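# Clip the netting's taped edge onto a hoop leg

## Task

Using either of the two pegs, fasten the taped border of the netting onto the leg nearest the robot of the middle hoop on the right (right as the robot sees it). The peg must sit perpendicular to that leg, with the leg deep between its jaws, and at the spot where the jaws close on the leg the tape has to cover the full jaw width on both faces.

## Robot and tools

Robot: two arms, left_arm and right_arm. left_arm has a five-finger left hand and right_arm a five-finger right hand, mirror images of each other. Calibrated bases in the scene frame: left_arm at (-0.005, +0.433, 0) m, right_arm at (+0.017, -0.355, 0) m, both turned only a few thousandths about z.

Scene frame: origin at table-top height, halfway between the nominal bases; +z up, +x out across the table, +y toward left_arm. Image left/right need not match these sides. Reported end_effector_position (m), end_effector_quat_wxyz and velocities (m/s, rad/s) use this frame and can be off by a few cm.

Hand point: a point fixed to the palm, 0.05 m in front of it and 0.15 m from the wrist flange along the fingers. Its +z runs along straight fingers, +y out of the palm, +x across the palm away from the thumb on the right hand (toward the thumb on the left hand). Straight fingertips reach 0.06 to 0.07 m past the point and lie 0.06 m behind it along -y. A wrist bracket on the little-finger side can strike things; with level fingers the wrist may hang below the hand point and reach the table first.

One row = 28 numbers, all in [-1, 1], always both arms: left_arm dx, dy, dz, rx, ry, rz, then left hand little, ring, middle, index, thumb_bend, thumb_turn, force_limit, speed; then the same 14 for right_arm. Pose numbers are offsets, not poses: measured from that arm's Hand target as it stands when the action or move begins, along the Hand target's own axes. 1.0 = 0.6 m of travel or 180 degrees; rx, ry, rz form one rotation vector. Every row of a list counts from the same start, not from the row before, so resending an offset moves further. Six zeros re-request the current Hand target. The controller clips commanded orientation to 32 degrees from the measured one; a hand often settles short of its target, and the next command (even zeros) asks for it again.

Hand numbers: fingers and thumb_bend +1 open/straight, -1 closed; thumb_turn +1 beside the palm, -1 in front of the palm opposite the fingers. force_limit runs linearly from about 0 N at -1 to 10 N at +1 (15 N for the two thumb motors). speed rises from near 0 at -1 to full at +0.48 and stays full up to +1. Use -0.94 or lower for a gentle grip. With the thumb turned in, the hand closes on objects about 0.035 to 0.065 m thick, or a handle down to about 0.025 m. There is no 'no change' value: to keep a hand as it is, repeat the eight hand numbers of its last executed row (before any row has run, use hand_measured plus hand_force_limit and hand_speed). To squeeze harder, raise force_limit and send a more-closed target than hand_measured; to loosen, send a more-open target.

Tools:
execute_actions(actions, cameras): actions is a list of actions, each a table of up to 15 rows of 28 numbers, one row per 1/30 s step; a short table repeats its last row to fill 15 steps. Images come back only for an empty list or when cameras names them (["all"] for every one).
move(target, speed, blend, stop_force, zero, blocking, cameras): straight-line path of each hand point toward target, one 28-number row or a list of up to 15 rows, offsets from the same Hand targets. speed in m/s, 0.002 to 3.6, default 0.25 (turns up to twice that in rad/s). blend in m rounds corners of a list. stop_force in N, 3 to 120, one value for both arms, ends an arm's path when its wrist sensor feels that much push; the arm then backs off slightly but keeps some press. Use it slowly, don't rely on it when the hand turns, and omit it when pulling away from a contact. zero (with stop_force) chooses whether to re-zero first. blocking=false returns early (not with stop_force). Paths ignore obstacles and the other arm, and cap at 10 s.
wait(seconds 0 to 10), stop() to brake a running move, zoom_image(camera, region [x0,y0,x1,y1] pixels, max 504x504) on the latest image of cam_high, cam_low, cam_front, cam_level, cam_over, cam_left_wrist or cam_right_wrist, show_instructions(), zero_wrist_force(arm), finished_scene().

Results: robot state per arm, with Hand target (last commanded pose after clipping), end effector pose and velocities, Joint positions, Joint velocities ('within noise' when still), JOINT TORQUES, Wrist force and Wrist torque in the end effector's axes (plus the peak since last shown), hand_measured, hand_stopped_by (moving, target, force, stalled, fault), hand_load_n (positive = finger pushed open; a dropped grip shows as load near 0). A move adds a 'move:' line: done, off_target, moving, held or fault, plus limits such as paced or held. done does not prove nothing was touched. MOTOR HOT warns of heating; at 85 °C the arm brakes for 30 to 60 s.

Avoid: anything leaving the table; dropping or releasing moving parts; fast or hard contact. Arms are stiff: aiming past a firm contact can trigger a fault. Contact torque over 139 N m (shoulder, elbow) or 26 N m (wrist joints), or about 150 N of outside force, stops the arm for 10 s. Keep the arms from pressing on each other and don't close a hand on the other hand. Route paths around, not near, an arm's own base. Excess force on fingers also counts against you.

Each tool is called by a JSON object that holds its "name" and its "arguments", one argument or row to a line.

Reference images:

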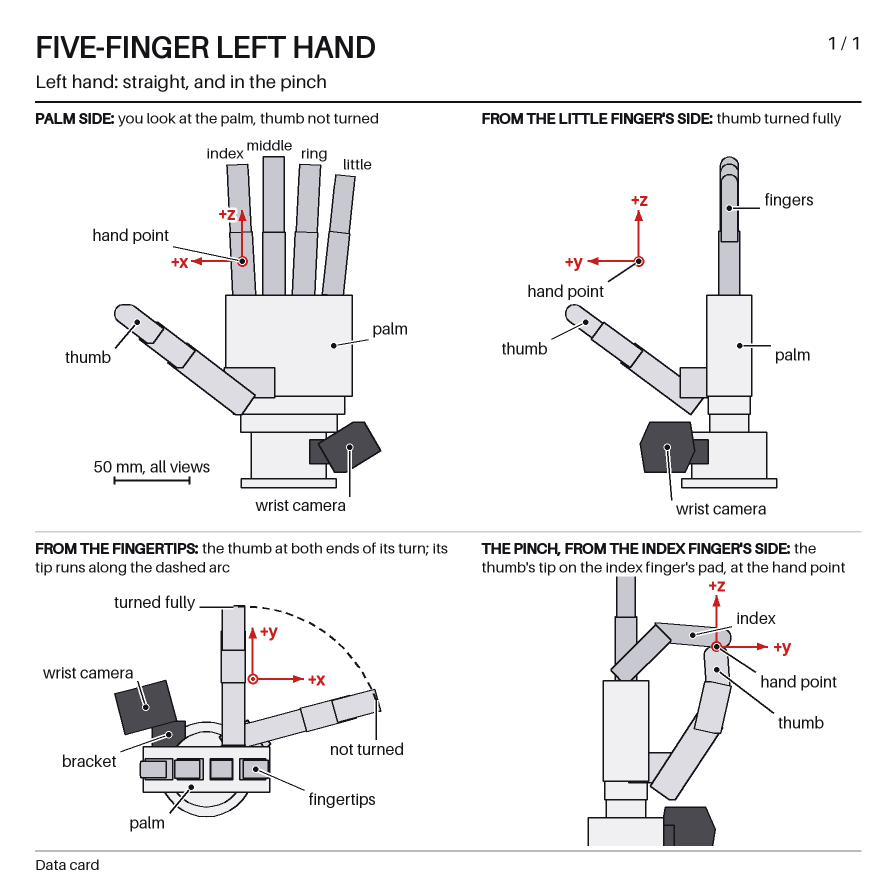

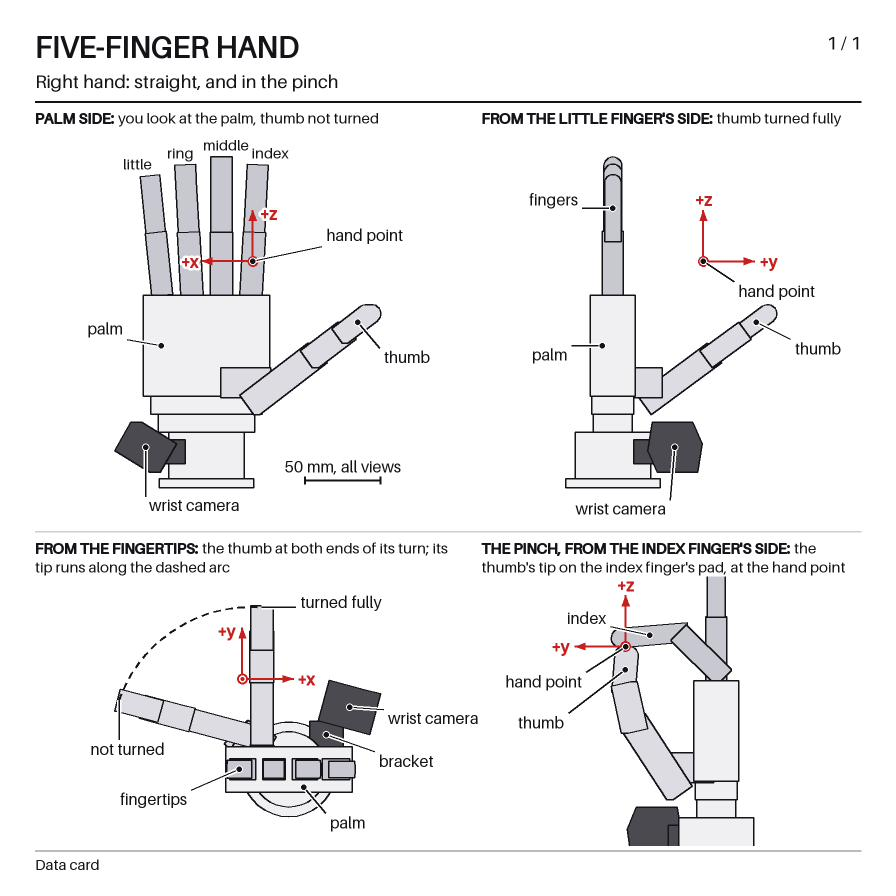

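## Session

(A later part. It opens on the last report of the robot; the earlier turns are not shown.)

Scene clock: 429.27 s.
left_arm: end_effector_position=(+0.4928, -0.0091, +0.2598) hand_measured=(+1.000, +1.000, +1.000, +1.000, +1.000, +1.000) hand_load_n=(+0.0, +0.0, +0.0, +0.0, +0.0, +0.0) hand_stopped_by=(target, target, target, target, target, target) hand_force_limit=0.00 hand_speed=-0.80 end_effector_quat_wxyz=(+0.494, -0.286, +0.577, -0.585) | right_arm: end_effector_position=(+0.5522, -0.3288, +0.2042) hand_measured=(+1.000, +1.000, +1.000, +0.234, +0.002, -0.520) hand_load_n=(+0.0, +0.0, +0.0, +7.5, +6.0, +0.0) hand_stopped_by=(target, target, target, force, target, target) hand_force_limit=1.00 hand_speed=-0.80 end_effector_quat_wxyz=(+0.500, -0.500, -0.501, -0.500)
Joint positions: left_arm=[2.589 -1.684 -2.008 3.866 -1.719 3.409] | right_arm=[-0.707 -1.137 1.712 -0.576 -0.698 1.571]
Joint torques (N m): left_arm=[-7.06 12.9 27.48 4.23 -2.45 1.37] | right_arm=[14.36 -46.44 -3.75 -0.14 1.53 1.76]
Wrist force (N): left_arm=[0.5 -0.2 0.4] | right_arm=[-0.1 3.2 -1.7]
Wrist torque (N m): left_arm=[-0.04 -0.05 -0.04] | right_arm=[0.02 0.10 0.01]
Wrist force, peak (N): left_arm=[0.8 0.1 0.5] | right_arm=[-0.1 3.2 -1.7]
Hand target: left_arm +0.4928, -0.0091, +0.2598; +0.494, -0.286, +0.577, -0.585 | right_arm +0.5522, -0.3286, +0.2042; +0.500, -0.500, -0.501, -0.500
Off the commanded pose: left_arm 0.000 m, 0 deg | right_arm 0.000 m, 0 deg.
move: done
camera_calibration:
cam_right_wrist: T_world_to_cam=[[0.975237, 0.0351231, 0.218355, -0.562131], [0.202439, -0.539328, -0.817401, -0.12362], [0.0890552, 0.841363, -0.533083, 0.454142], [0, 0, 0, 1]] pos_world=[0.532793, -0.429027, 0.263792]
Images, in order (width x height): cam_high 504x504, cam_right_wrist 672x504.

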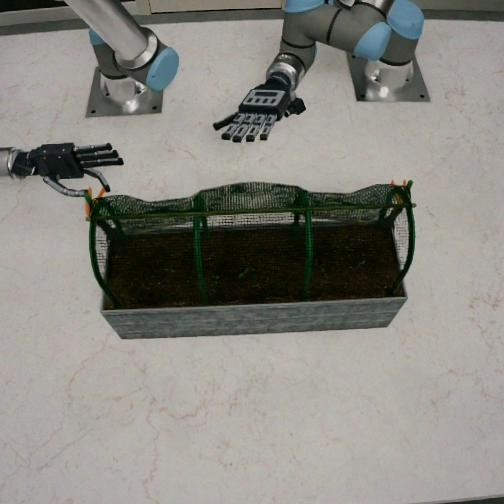

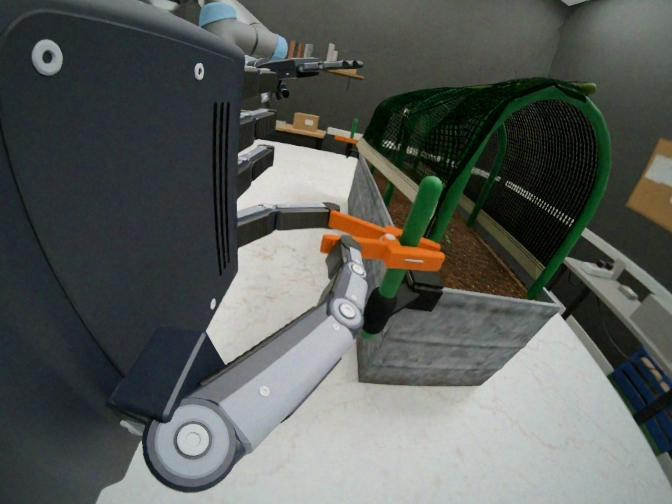

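{"name": "move", "arguments": {
  "target": [0,0,0,0,0,0,1,1,1,1,1,1,0,-0.8,0,0,0.0017,0,0,0,1,1,1,0.1,0,-0.52,1,-0.94],
  "speed": 0.01,
  "cameras": ["cam_right_wrist", "cam_high"]
}}

{"name": "zoom_image", "arguments": {
  "camera": "cam_right_wrist",
  "region": [250, 170, 410, 290]
}}

{"name": "zoom_image", "arguments": {
  "camera": "cam_high",
  "region": [60, 140, 140, 220]
}}

Scene clock: 436.30 s.
left_arm: end_effector_position=(+0.4928, -0.0091, +0.2598) hand_measured=(+1.000, +1.000, +1.000, +1.000, +1.000, +1.000) hand_load_n=(+0.0, +0.0, +0.0, +0.0, +0.0, -0.5) hand_stopped_by=(target, target, target, target, target, target) hand_force_limit=0.00 hand_speed=-0.80 end_effector_quat_wxyz=(+0.494, -0.286, +0.577, -0.585) | right_arm: end_effector_position=(+0.5522, -0.3277, +0.2042) hand_measured=(+1.000, +1.000, +1.000, +0.226, +0.002, -0.520) hand_load_n=(+0.0, +0.5, +0.0, +8.0, +4.5, +0.0) hand_stopped_by=(target, target, target, force, target, target) hand_force_limit=1.00 hand_speed=-0.94 end_effector_quat_wxyz=(+0.500, -0.500, -0.501, -0.500)
Joint positions: left_arm=[2.589 -1.684 -2.008 3.866 -1.719 3.409] | right_arm=[-0.705 -1.138 1.714 -0.577 -0.696 1.571]
Joint torques (N m): left_arm=[-7.25 12.55 26.29 4.29 -2.39 1.49] | right_arm=[14.39 -45.99 -3.77 -0.31 1.79 1.02]
Wrist force (N): left_arm=[0.5 -0.1 0.4] | right_arm=[0.0 2.0 -2.1]
Wrist torque (N m): left_arm=[-0.01 -0.06 -0.04] | right_arm=[-0.02 0.10 0.01]
Wrist force, peak (N): left_arm=[0.9 0.4 0.7] | right_arm=[0.1 3.7 -2.1]
Hand target: left_arm +0.4928, -0.0091, +0.2598; +0.494, -0.286, +0.577, -0.585 | right_arm +0.5522, -0.3276, +0.2042; +0.500, -0.500, -0.501, -0.500
Off the commanded pose: left_arm 0.000 m, 0 deg | right_arm 0.000 m, 0 deg.
move: done
camera_calibration:
cam_right_wrist: T_world_to_cam=[[0.975237, 0.0351231, 0.218355, -0.56217], [0.202439, -0.539328, -0.817401, -0.123027], [0.0890552, 0.841363, -0.533083, 0.453217], [0, 0, 0, 1]] pos_world=[0.532793, -0.427927, 0.263792]
Images, in order (width x height): cam_high 504x504, cam_right_wrist 672x504.

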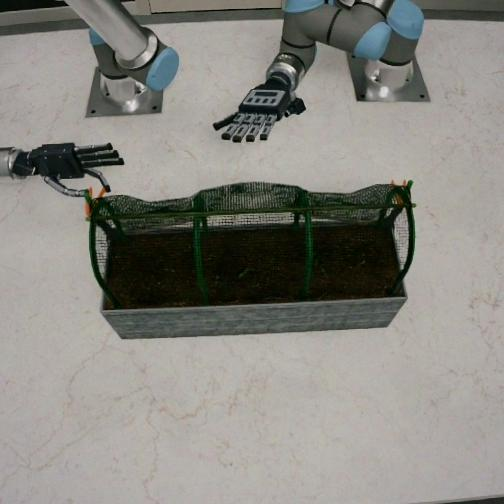

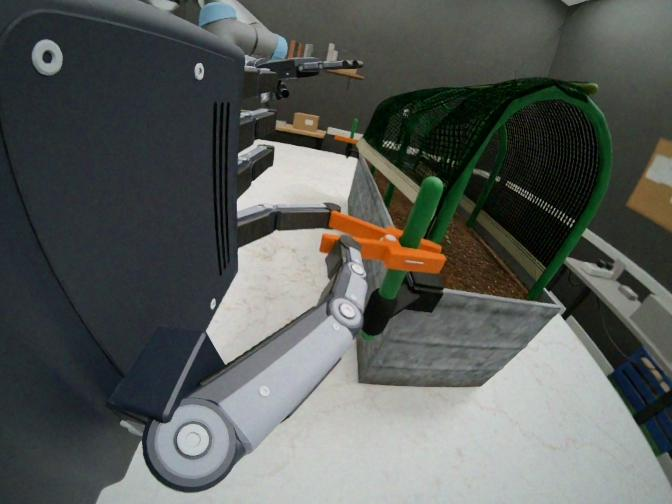

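Scaled by 3.150 from the camera's 672x504 image, which has a finer 960x720 frame.

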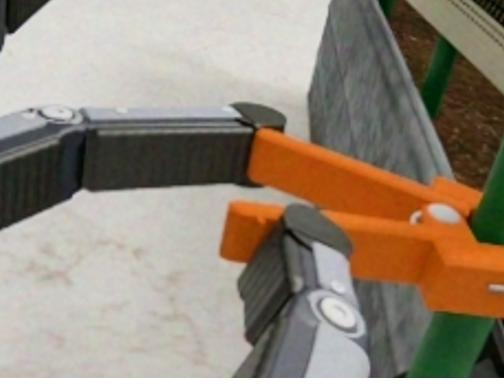

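Scaled by 6.300.

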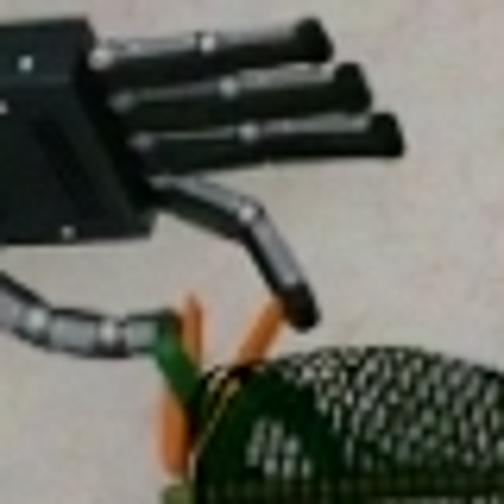

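{"name": "move", "arguments": {
  "target": [0,0,0,0,0,0,1,1,1,1,1,1,0,-0.8,0,0,0,0,0,0,1,1,1,0.4,0,-0.52,0.5,-0.8],
  "speed": 0.02
}}

{"name": "move", "arguments": {
  "target": [0,0,0,0,0,0,1,1,1,1,1,1,0,-0.8,0,0,-0.01,0,0,0,1,1,1,0.4,-0.2,-0.52,0.5,-0.8],
  "speed": 0.02,
  "cameras": ["cam_right_wrist", "cam_high", "cam_low"]
}}

{"name": "zoom_image", "arguments": {
  "camera": "cam_right_wrist",
  "region": [250, 170, 410, 290]
}}

{"name": "zoom_image", "arguments": {
  "camera": "cam_high",
  "region": [60, 140, 140, 220]
}}

{"name": "zoom_image", "arguments": {
  "camera": "cam_low",
  "region": [0, 140, 80, 220]
}}

Scene clock: 463.17 s.
left_arm: end_effector_position=(+0.4928, -0.0091, +0.2598) hand_measured=(+1.000, +1.000, +1.000, +1.000, +1.000, +1.000) hand_load_n=(+0.0, +0.0, -0.5, +0.0, +0.0, +0.0) hand_stopped_by=(target, target, target, target, target, target) hand_force_limit=0.00 hand_speed=-0.80 end_effector_quat_wxyz=(+0.494, -0.286, +0.577, -0.585) | right_arm: end_effector_position=(+0.5522, -0.3276, +0.2042) hand_measured=(+1.000, +1.000, +1.000, +0.400, +0.000, -0.520) hand_load_n=(+0.0, +0.0, +0.0, +0.0, +0.0, +0.0) hand_stopped_by=(target, target, target, target, target, target) hand_force_limit=0.50 hand_speed=-0.80 end_effector_quat_wxyz=(+0.500, -0.500, -0.501, -0.500)
Joint positions: left_arm=[2.589 -1.684 -2.008 3.866 -1.719 3.409] | right_arm=[-0.705 -1.138 1.714 -0.577 -0.696 1.571]
Joint torques (N m): left_arm=[-6.22 13.11 26.32 4.12 -2.39 1.36] | right_arm=[11.31 -45.08 -6.31 0 1.28 1.44]
Wrist force (N): left_arm=[0.5 0.0 0.4] | right_arm=[0.2 0.4 -0.6]
Wrist torque (N m): left_arm=[-0.01 -0.05 -0.04] | right_arm=[0.02 0.07 0.01]
Wrist force, peak (N): left_arm=[1.0 -0.2 0.3] | right_arm=[0.0 2.4 -2.4]
Hand target: left_arm +0.4928, -0.0091, +0.2598; +0.494, -0.286, +0.577, -0.585 | right_arm +0.5522, -0.3276, +0.2042; +0.500, -0.500, -0.501, -0.500
Off the commanded pose: left_arm 0.000 m, 0 deg | right_arm 0.000 m, 0 deg.
move: done

Scene clock: 464.13 s.
left_arm: end_effector_position=(+0.4928, -0.0091, +0.2598) hand_measured=(+1.000, +1.000, +1.000, +1.000, +1.000, +1.000) hand_load_n=(+0.0, +0.0, +0.0, +0.0, +0.0, +0.0) hand_stopped_by=(target, target, target, target, target, target) hand_force_limit=0.00 hand_speed=-0.80 end_effector_quat_wxyz=(+0.494, -0.286, +0.577, -0.585) | right_arm: end_effector_position=(+0.5522, -0.3336, +0.2042) hand_measured=(+1.000, +1.000, +1.000, +0.400, -0.200, -0.520) hand_load_n=(+0.0, +0.0, +0.0, +0.0, +0.0, +0.0) hand_stopped_by=(target, target, target, target, target, target) hand_force_limit=0.50 hand_speed=-0.80 end_effector_quat_wxyz=(+0.500, -0.500, -0.501, -0.500)
Joint positions: left_arm=[2.589 -1.684 -2.008 3.866 -1.719 3.409] | right_arm=[-0.714 -1.133 1.706 -0.574 -0.705 1.571]
Joint torques (N m): left_arm=[-6.65 12.8 26.14 4.27 -2.46 1.35] | right_arm=[-13 -25.85 -24.9 2.53 -1.89 1.2]
Wrist force (N): left_arm=[0.6 -0.2 0.3] | right_arm=[0.0 0.3 -0.7]
Wrist torque (N m): left_arm=[-0.02 -0.07 -0.03] | right_arm=[0.02 0.10 0.00]
Wrist force, peak (N): left_arm=[0.8 0.0 0.6] | right_arm=[0.2 0.3 -0.9]
Hand target: left_arm +0.4928, -0.0091, +0.2598; +0.494, -0.286, +0.577, -0.585 | right_arm +0.5522, -0.3336, +0.2042; +0.500, -0.500, -0.501, -0.500
Off the commanded pose: left_arm 0.000 m, 0 deg | right_arm 0.000 m, 0 deg.
move: done
camera_calibration:
cam_right_wrist: T_world_to_cam=[[0.975246, 0.035205, 0.218303, -0.561918], [0.202441, -0.539311, -0.817411, -0.1262], [0.0889561, 0.84137, -0.533088, 0.458239], [0, 0, 0, 1]] pos_world=[0.532793, -0.433827, 0.263793]
Images, in order (width x height): cam_high 504x504, cam_low 504x504, cam_right_wrist 672x504.

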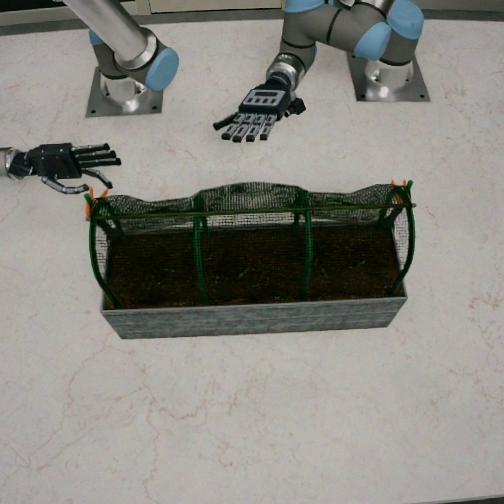

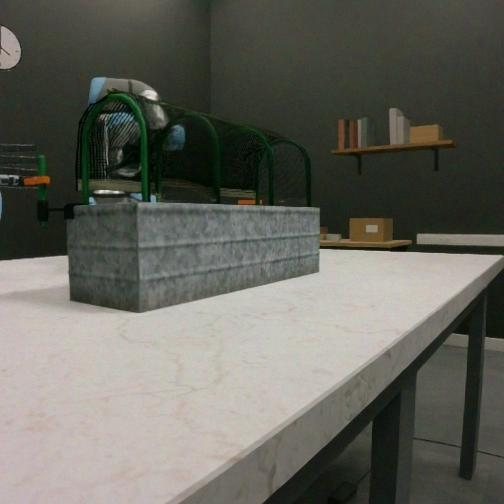

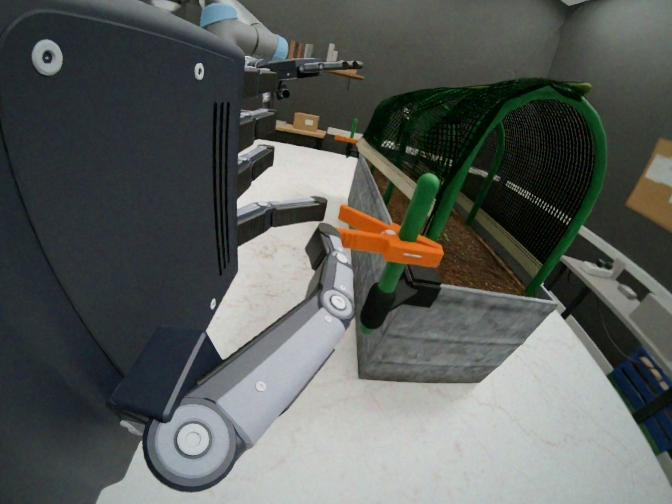

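Scaled by 3.150 from the camera's 672x504 image, which has a finer 960x720 frame.

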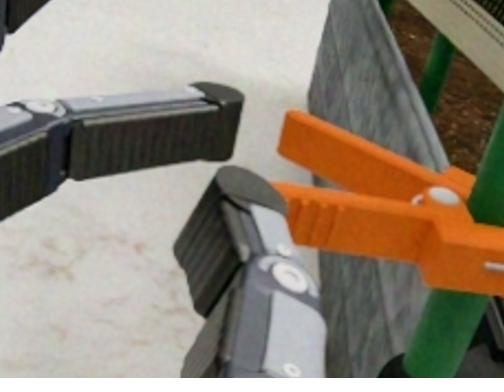

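Scaled by 6.300.

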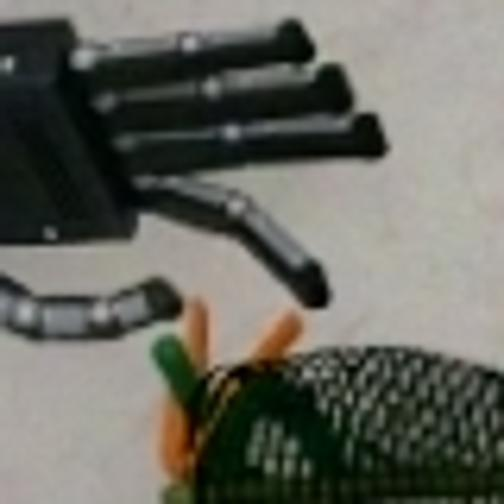

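Scaled by 6.300.

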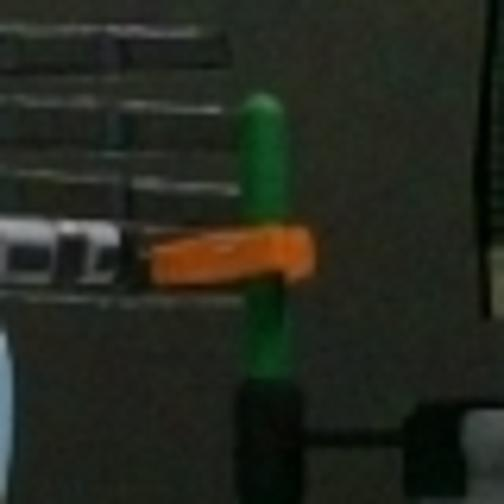

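{"name": "move", "arguments": {
  "target": [0,0,0,0,0,0,1,1,1,1,1,1,0,-0.8,0,0.0083,0.0067,0,0,0,1,1,1,0.5,-0.1,-0.52,0.5,-0.6],
  "speed": 0.02,
  "cameras": ["cam_right_wrist", "cam_high", "cam_low"]
}}

{"name": "zoom_image", "arguments": {
  "camera": "cam_right_wrist",
  "region": [250, 170, 410, 290]
}}

{"name": "zoom_image", "arguments": {
  "camera": "cam_high",
  "region": [60, 140, 140, 220]
}}

Scene clock: 474.93 s.
left_arm: end_effector_position=(+0.4928, -0.0091, +0.2598) hand_measured=(+1.000, +1.000, +1.000, +1.000, +1.000, +1.000) hand_load_n=(+0.0, +0.0, +0.0, +0.0, +0.0, -0.5) hand_stopped_by=(target, target, target, target, target, target) hand_force_limit=0.00 hand_speed=-0.80 end_effector_quat_wxyz=(+0.494, -0.286, +0.577, -0.585) | right_arm: end_effector_position=(+0.5571, -0.3297, +0.2042) hand_measured=(+1.000, +1.000, +1.000, +0.500, -0.100, -0.520) hand_load_n=(+0.0, +0.0, +0.0, +0.0, +0.0, +0.0) hand_stopped_by=(target, target, target, target, target, target) hand_force_limit=0.50 hand_speed=-0.60 end_effector_quat_wxyz=(+0.500, -0.500, -0.501, -0.500)
Joint positions: left_arm=[2.589 -1.684 -2.008 3.866 -1.719 3.409] | right_arm=[-0.702 -1.127 1.697 -0.571 -0.693 1.571]
Joint torques (N m): left_arm=[-6.54 13.24 26.46 4.08 -2.37 1.37] | right_arm=[14.81 -25.9 -26.51 2.62 2.3 -1.1]
Wrist force (N): left_arm=[0.5 -0.1 0.3] | right_arm=[0.0 0.3 -0.9]
Wrist torque (N m): left_arm=[-0.01 -0.05 -0.05] | right_arm=[0.03 0.10 0.01]
Wrist force, peak (N): left_arm=[0.6 0.1 0.8] | right_arm=[0.0 0.5 -1.0]
Hand target: left_arm +0.4928, -0.0091, +0.2598; +0.494, -0.286, +0.577, -0.585 | right_arm +0.5572, -0.3296, +0.2042; +0.500, -0.500, -0.501, -0.500
Off the commanded pose: left_arm 0.000 m, 0 deg | right_arm 0.000 m, 0 deg.
move: done
camera_calibration:
cam_right_wrist: T_world_to_cam=[[0.975217, 0.0351761, 0.218435, -0.566769], [0.202535, -0.539325, -0.817379, -0.125134], [0.0890551, 0.841363, -0.533083, 0.454472], [0, 0, 0, 1]] pos_world=[0.537593, -0.429927, 0.263792]
Images, in order (width x height): cam_high 504x504, cam_low 504x504, cam_right_wrist 672x504.

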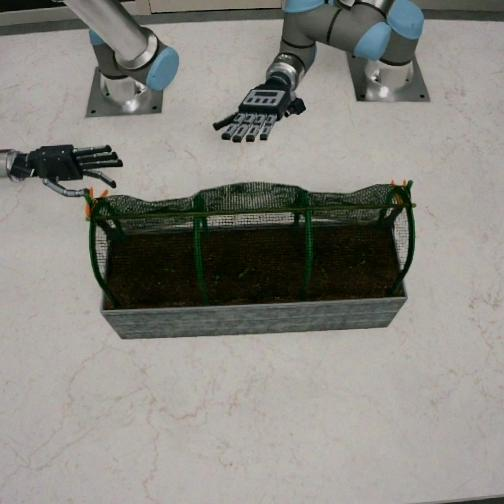

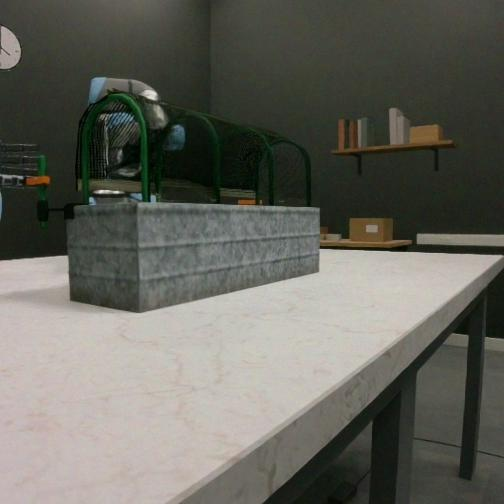

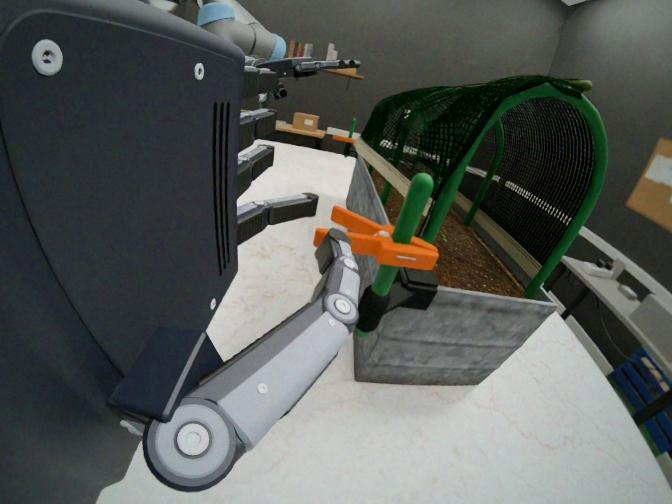

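Scaled by 3.150 from the camera's 672x504 image, which has a finer 960x720 frame.

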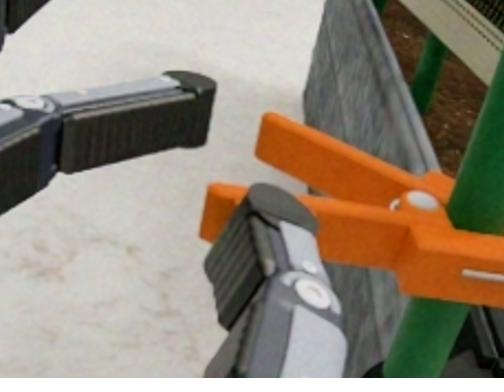

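Scaled by 6.300.

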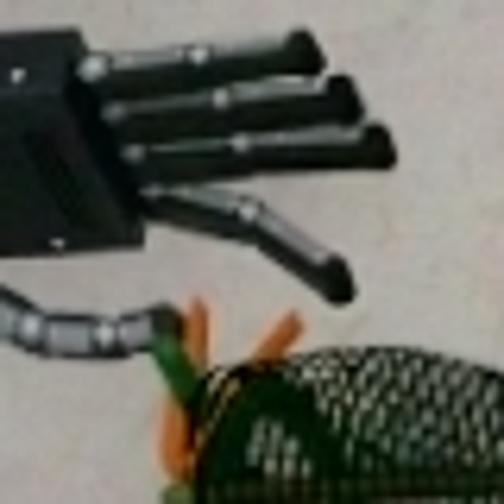

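{"name": "move", "arguments": {
  "target": [0,0,0,0,0,0,1,1,1,1,1,1,0,-0.8,0,0,-0.005,0,0,0,1,1,1,0.5,-0.15,-0.52,0.5,-0.6],
  "speed": 0.02
}}

{"name": "move", "arguments": {
  "target": [0,0,0,0,0,0,1,1,1,1,1,1,0,-0.8,0,0,0.008,0,0,0,1,1,1,0.36,-0.15,-0.52,0.5,-0.8],
  "speed": 0.02
}}

{"name": "move", "arguments": {
  "target": [0,0,0,0,0,0,1,1,1,1,1,1,0,-0.8,0,0,0.0017,0,0,0,1,1,1,0.2,-0.15,-0.52,1,-0.9],
  "speed": 0.01,
  "cameras": ["cam_right_wrist", "cam_high", "cam_low"]
}}

{"name": "zoom_image", "arguments": {
  "camera": "cam_right_wrist",
  "region": [250, 170, 410, 290]
}}

{"name": "zoom_image", "arguments": {
  "camera": "cam_high",
  "region": [60, 140, 140, 220]
}}

Scene clock: 481.43 s.
left_arm: end_effector_position=(+0.4928, -0.0091, +0.2598) hand_measured=(+1.000, +1.000, +1.000, +1.000, +1.000, +1.000) hand_load_n=(+0.0, +0.0, +0.0, +0.0, +0.0, +0.0) hand_stopped_by=(target, target, target, target, target, target) hand_force_limit=0.00 hand_speed=-0.80 end_effector_quat_wxyz=(+0.494, -0.286, +0.577, -0.585) | right_arm: end_effector_position=(+0.5572, -0.3324, +0.2042) hand_measured=(+1.000, +1.000, +1.000, +0.500, -0.150, -0.520) hand_load_n=(+0.0, +0.0, +0.0, +0.0, -0.5, +0.5) hand_stopped_by=(target, target, target, target, target, target) hand_force_limit=0.50 hand_speed=-0.60 end_effector_quat_wxyz=(+0.500, -0.500, -0.501, -0.500)
Joint positions: left_arm=[2.589 -1.684 -2.008 3.866 -1.719 3.409] | right_arm=[-0.706 -1.125 1.693 -0.569 -0.697 1.571]
Joint torques (N m): left_arm=[-6.38 12.91 26.79 4.06 -2.43 1.23] | right_arm=[-13.19 -25.32 -26.71 2.53 -1.93 2.06]
Wrist force (N): left_arm=[0.6 -0.1 0.5] | right_arm=[0.2 0.3 -0.7]
Wrist torque (N m): left_arm=[-0.03 -0.06 -0.04] | right_arm=[0.02 0.07 0.02]
Wrist force, peak (N): left_arm=[0.9 0.2 0.5] | right_arm=[0.3 0.5 -1.0]
Hand target: left_arm +0.4928, -0.0091, +0.2598; +0.494, -0.286, +0.577, -0.585 | right_arm +0.5572, -0.3326, +0.2042; +0.500, -0.500, -0.501, -0.500
Off the commanded pose: left_arm 0.000 m, 0 deg | right_arm 0.000 m, 0 deg.
move: done

Scene clock: 482.13 s.
left_arm: end_effector_position=(+0.4928, -0.0091, +0.2598) hand_measured=(+1.000, +1.000, +1.000, +1.000, +1.000, +1.000) hand_load_n=(+0.0, +0.0, +0.0, +0.0, +0.0, +0.0) hand_stopped_by=(target, target, target, target, target, target) hand_force_limit=0.00 hand_speed=-0.80 end_effector_quat_wxyz=(+0.494, -0.286, +0.577, -0.585) | right_arm: end_effector_position=(+0.5572, -0.3281, +0.2042) hand_measured=(+1.000, +1.000, +1.000, +0.360, -0.150, -0.520) hand_load_n=(+0.0, +0.0, +0.0, +0.0, +0.0, +0.0) hand_stopped_by=(target, target, target, target, target, target) hand_force_limit=0.50 hand_speed=-0.80 end_effector_quat_wxyz=(+0.500, -0.500, -0.501, -0.500)
Joint positions: left_arm=[2.589 -1.684 -2.008 3.866 -1.719 3.409] | right_arm=[-0.699 -1.129 1.699 -0.572 -0.69 1.571]
Joint torques (N m): left_arm=[-6.36 12.5 26.43 3.93 -2.38 1.23] | right_arm=[14.56 -47.28 -3.98 -0.53 2.41 1.47]
Wrist force (N): left_arm=[0.7 -0.3 0.5] | right_arm=[0.4 -0.1 -1.3]
Wrist torque (N m): left_arm=[-0.04 -0.07 -0.03] | right_arm=[0.01 0.04 0.03]
Wrist force, peak (N): left_arm=[0.7 -0.3 0.5] | right_arm=[0.4 -0.1 -1.3]
Hand target: left_arm +0.4928, -0.0091, +0.2598; +0.494, -0.286, +0.577, -0.585 | right_arm +0.5572, -0.3278, +0.2042; +0.500, -0.500, -0.501, -0.500
Off the commanded pose: left_arm 0.000 m, 0 deg | right_arm 0.000 m, 0 deg.
move: done

Scene clock: 482.83 s.
left_arm: end_effector_position=(+0.4928, -0.0091, +0.2598) hand_measured=(+1.000, +1.000, +1.000, +1.000, +1.000, +1.000) hand_load_n=(+0.0, +0.0, +0.0, +0.0, +0.0, +0.0) hand_stopped_by=(target, target, target, target, target, target) hand_force_limit=0.00 hand_speed=-0.80 end_effector_quat_wxyz=(+0.494, -0.286, +0.577, -0.585) | right_arm: end_effector_position=(+0.5572, -0.3268, +0.2042) hand_measured=(+1.000, +1.000, +1.000, +0.272, -0.150, -0.520) hand_load_n=(+0.0, +0.0, +0.0, +9.0, -0.5, +0.0) hand_stopped_by=(target, target, target, force, target, target) hand_force_limit=1.00 hand_speed=-0.90 end_effector_quat_wxyz=(+0.500, -0.500, -0.501, -0.500)
Joint positions: left_arm=[2.589 -1.684 -2.008 3.866 -1.719 3.409] | right_arm=[-0.698 -1.13 1.7 -0.572 -0.689 1.571]
Joint torques (N m): left_arm=[-7.09 13.36 26.66 4.03 -2.41 1.35] | right_arm=[12.23 -45.21 -6.04 -1.36 4.11 1.65]
Wrist force (N): left_arm=[0.7 -0.1 0.5] | right_arm=[0.2 -5.7 2.1]
Wrist torque (N m): left_arm=[-0.01 -0.07 -0.03] | right_arm=[0.05 0.09 -0.03]
Wrist force, peak (N): left_arm=[0.8 -0.4 0.5] | right_arm=[0.2 -6.1 3.2]
Hand target: left_arm +0.4928, -0.0091, +0.2598; +0.494, -0.286, +0.577, -0.585 | right_arm +0.5572, -0.3268, +0.2042; +0.500, -0.500, -0.501, -0.500
Off the commanded pose: left_arm 0.000 m, 0 deg | right_arm 0.000 m, 0 deg.
move: done
camera_calibration:
cam_right_wrist: T_world_to_cam=[[0.975226, 0.035258, 0.218383, -0.567022], [0.202536, -0.539308, -0.81739, -0.123601], [0.0889559, 0.84137, -0.533088, 0.452073], [0, 0, 0, 1]] pos_world=[0.537794, -0.427027, 0.263792]
Images, in order (width x height): cam_high 504x504, cam_low 504x504, cam_right_wrist 672x504.

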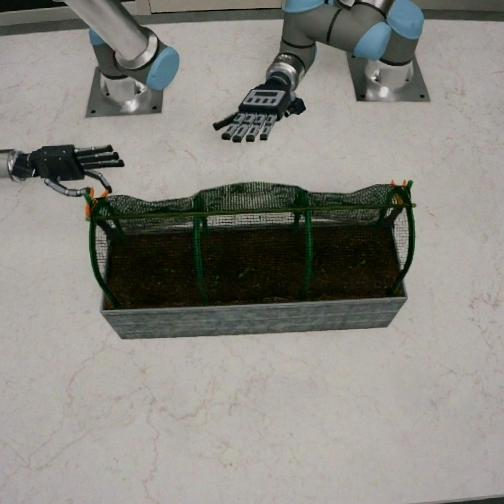

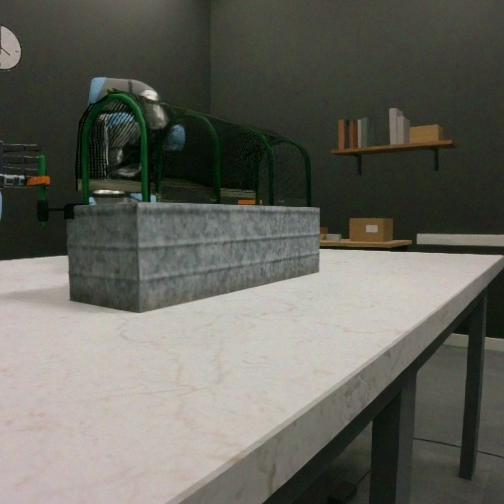

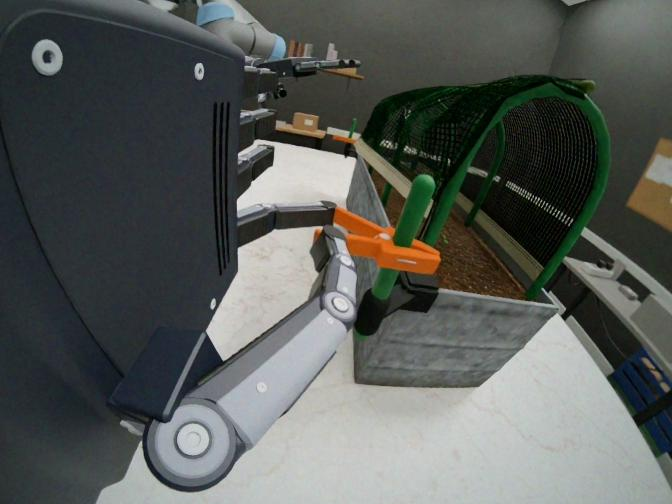

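Scaled by 3.150 from the camera's 672x504 image, which has a finer 960x720 frame.

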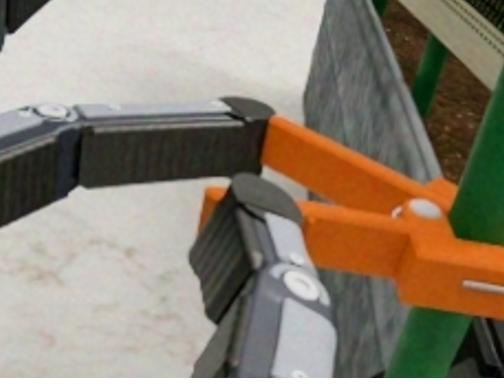

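Scaled by 6.300.

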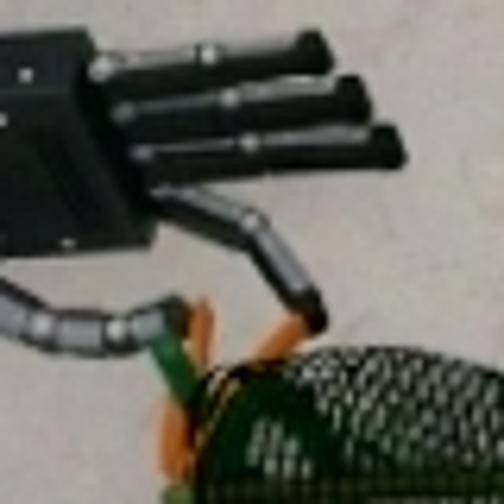

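{"name": "move", "arguments": {
  "target": [
    [0,0,0,0,0,0,1,1,1,1,1,1,0,-0.8,0,0,-0.005,0,0,0,1,1,1,0.6,-0.15,-0.52,0.5,-0.6],
    [0,0,0,0,0,0,1,1,1,1,1,1,0,-0.8,0,-0.0617,-0.0133,-0.1222,0,0,1,1,1,0.6,0,-0.52,0.5,-0.6]
  ],
  "speed": 0.05,
  "cameras": ["cam_right_wrist", "cam_high"]
}}

{"name": "zoom_image", "arguments": {
  "camera": "cam_right_wrist",
  "region": [230, 150, 470, 330]
}}

{"name": "zoom_image", "arguments": {
  "camera": "cam_high",
  "region": [60, 140, 140, 220]
}}

Scene clock: 516.30 s.
left_arm: end_effector_position=(+0.4928, -0.0091, +0.2598) hand_measured=(+1.000, +1.000, +1.000, +1.000, +1.000, +1.000) hand_load_n=(+0.0, +0.0, +0.0, +0.0, +0.0, +0.0) hand_stopped_by=(target, target, target, target, target, target) hand_force_limit=0.00 hand_speed=-0.80 end_effector_quat_wxyz=(+0.494, -0.286, +0.577, -0.585) | right_arm: end_effector_position=(+0.5202, -0.3348, +0.2042) hand_measured=(+1.000, +1.000, +1.000, +0.600, +0.000, -0.520) hand_load_n=(+0.0, +0.0, +0.0, +0.0, +0.0, +0.0) hand_stopped_by=(target, target, target, target, target, target) hand_force_limit=0.50 hand_speed=-0.60 end_effector_quat_wxyz=(-0.395, +0.586, +0.396, +0.586)
Joint positions: left_arm=[2.589 -1.684 -2.008 3.866 -1.719 3.409] | right_arm=[-0.84 -1.398 2.078 -0.68 -0.447 1.571]
Joint torques (N m): left_arm=[-5.67 12.83 26.03 4.04 -2.19 1.01] | right_arm=[-13.05 -33.39 -3.94 -0.88 2.44 2.3]
Wrist force (N): left_arm=[0.9 -0.1 0.3] | right_arm=[0.3 0.4 -0.7]
Wrist torque (N m): left_arm=[-0.02 -0.11 -0.02] | right_arm=[0.03 0.05 0.04]
Wrist force, peak (N): left_arm=[0.9 -0.1 0.6] | right_arm=[0.0 -5.8 2.4]
Hand target: left_arm +0.4928, -0.0091, +0.2598; +0.494, -0.286, +0.577, -0.585 | right_arm +0.5202, -0.3348, +0.2042; -0.395, +0.586, +0.396, +0.586
Off the commanded pose: left_arm 0.000 m, 0 deg | right_arm 0.000 m, 0 deg.
move: done
camera_calibration:
cam_right_wrist: T_world_to_cam=[[0.917362, -0.332651, 0.218608, -0.623782], [-0.0139557, -0.575733, -0.817518, -0.0199155], [0.397809, 0.74691, -0.532798, 0.269723], [0, 0, 0, 1]] pos_world=[0.464658, -0.420427, 0.263791]
Images, in order (width x height): cam_high 504x504, cam_right_wrist 672x504.

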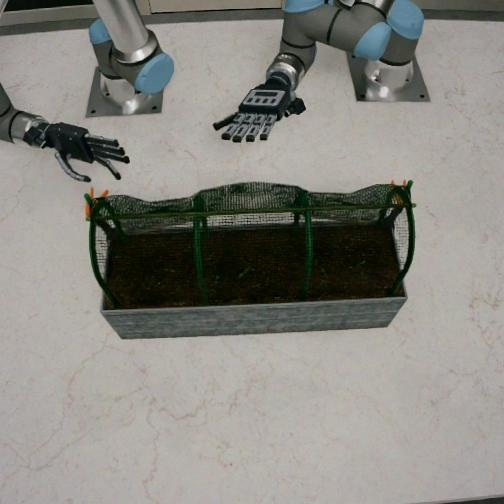

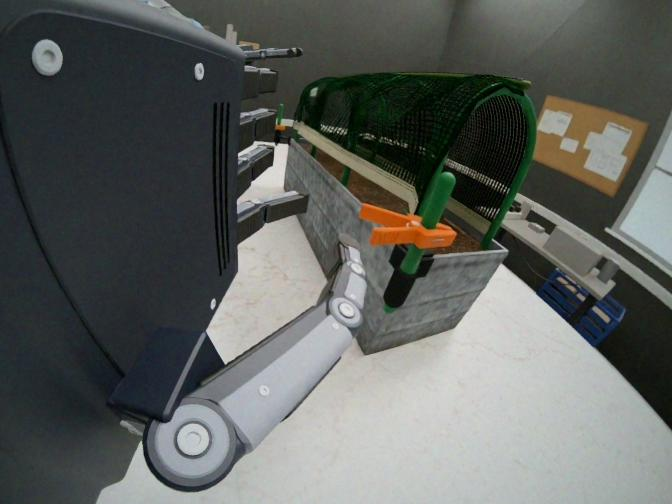

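Scaled by 2.100 from the camera's 672x504 image, which has a finer 960x720 frame.

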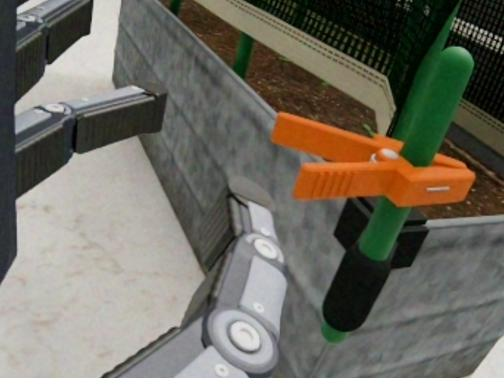

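Scaled by 6.300.

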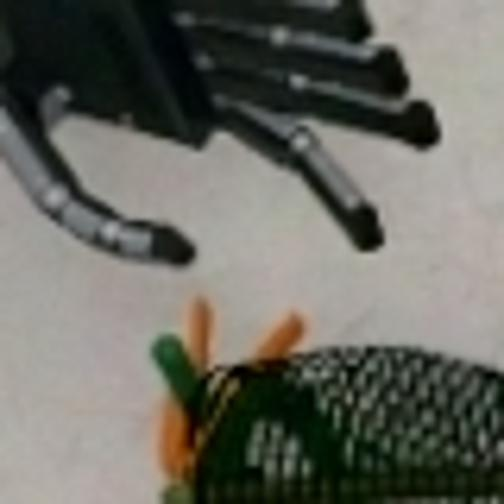

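{"name": "move", "arguments": {
  "target": [0,0,0,0,0,0,1,1,1,1,1,1,0,-0.8,0,0.0251,0.026,0,0,0,1,1,1,0.5,0,-0.52,0.5,-0.6],
  "speed": 0.03,
  "cameras": ["cam_right_wrist", "cam_high", "cam_low"]
}}

{"name": "zoom_image", "arguments": {
  "camera": "cam_right_wrist",
  "region": [230, 150, 470, 330]
}}

{"name": "zoom_image", "arguments": {
  "camera": "cam_high",
  "region": [60, 140, 140, 220]
}}

{"name": "zoom_image", "arguments": {
  "camera": "cam_low",
  "region": [0, 140, 80, 220]
}}

Scene clock: 523.60 s.
left_arm: end_effector_position=(+0.4928, -0.0091, +0.2598) hand_measured=(+1.000, +1.000, +1.000, +1.000, +1.000, +1.000) hand_load_n=(+0.0, +0.0, +0.0, +0.0, +0.0, -0.5) hand_stopped_by=(target, target, target, target, target, target) hand_force_limit=0.00 hand_speed=-0.80 end_effector_quat_wxyz=(+0.494, -0.286, +0.577, -0.585) | right_arm: end_effector_position=(+0.5399, -0.3260, +0.2042) hand_measured=(+1.000, +1.000, +1.000, +0.500, +0.000, -0.520) hand_load_n=(+0.0, +0.0, +0.0, +0.0, +0.0, +0.5) hand_stopped_by=(target, target, target, target, target, target) hand_force_limit=0.50 hand_speed=-0.60 end_effector_quat_wxyz=(-0.395, +0.586, +0.396, +0.586)
Joint positions: left_arm=[2.589 -1.684 -2.008 3.866 -1.719 3.409] | right_arm=[-0.787 -1.369 2.04 -0.673 -0.394 1.571]
Joint torques (N m): left_arm=[-6.02 13.6 25.58 4.09 -2.43 1.12] | right_arm=[13.91 -15.06 -24.3 2.22 2.39 0.21]
Wrist force (N): left_arm=[0.5 -0.1 0.2] | right_arm=[0.2 0.6 -0.5]
Wrist torque (N m): left_arm=[0.01 -0.07 -0.05] | right_arm=[0.05 0.05 0.01]
Wrist force, peak (N): left_arm=[0.7 -0.1 0.7] | right_arm=[0.2 0.7 -1.0]
Hand target: left_arm +0.4928, -0.0091, +0.2598; +0.494, -0.286, +0.577, -0.585 | right_arm +0.5400, -0.3259, +0.2042; -0.395, +0.586, +0.396, +0.586
Off the commanded pose: left_arm 0.000 m, 0 deg | right_arm 0.000 m, 0 deg.
move: done
camera_calibration:
cam_right_wrist: T_world_to_cam=[[0.917361, -0.332704, 0.218533, -0.638837], [-0.0140394, -0.575703, -0.817539, -0.0145166], [0.397809, 0.74691, -0.532798, 0.255353], [0, 0, 0, 1]] pos_world=[0.484258, -0.411627, 0.263791]
Images, in order (width x height): cam_high 504x504, cam_low 504x504, cam_right_wrist 672x504.

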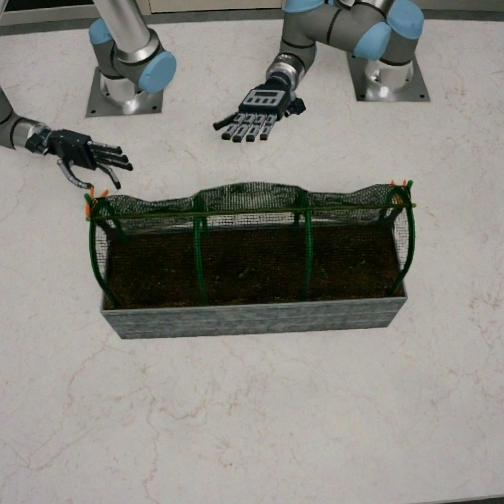

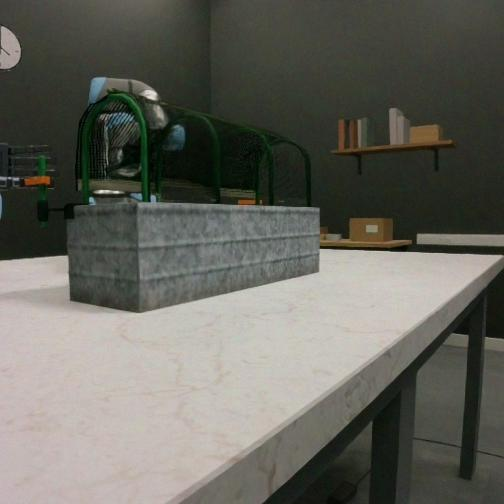

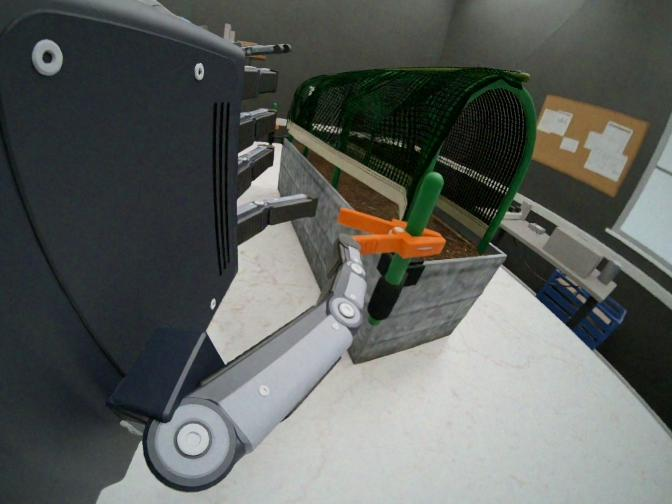

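Scaled by 2.100 from the camera's 672x504 image, which has a finer 960x720 frame.

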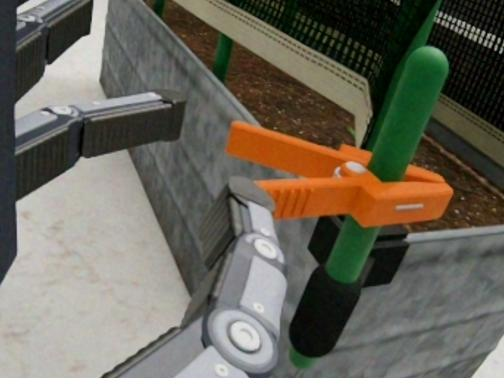

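Scaled by 6.300.

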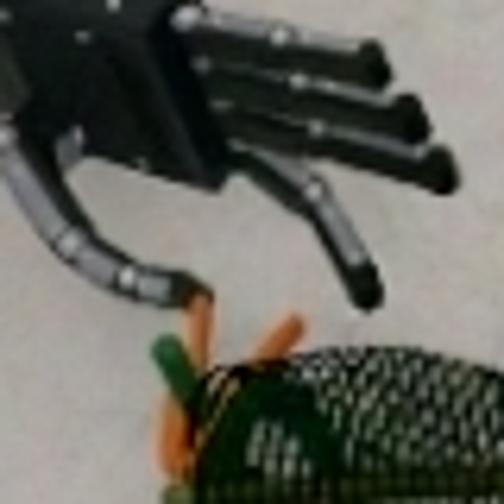

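Scaled by 6.300.

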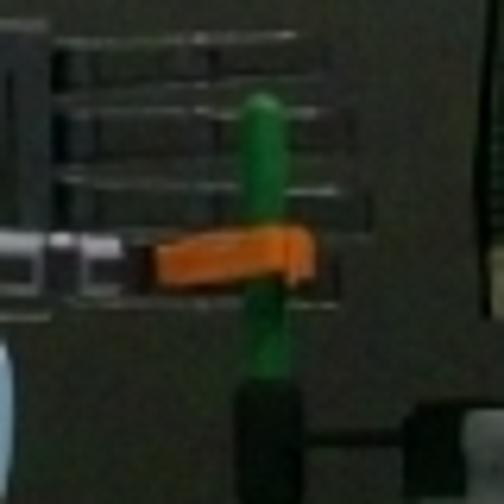

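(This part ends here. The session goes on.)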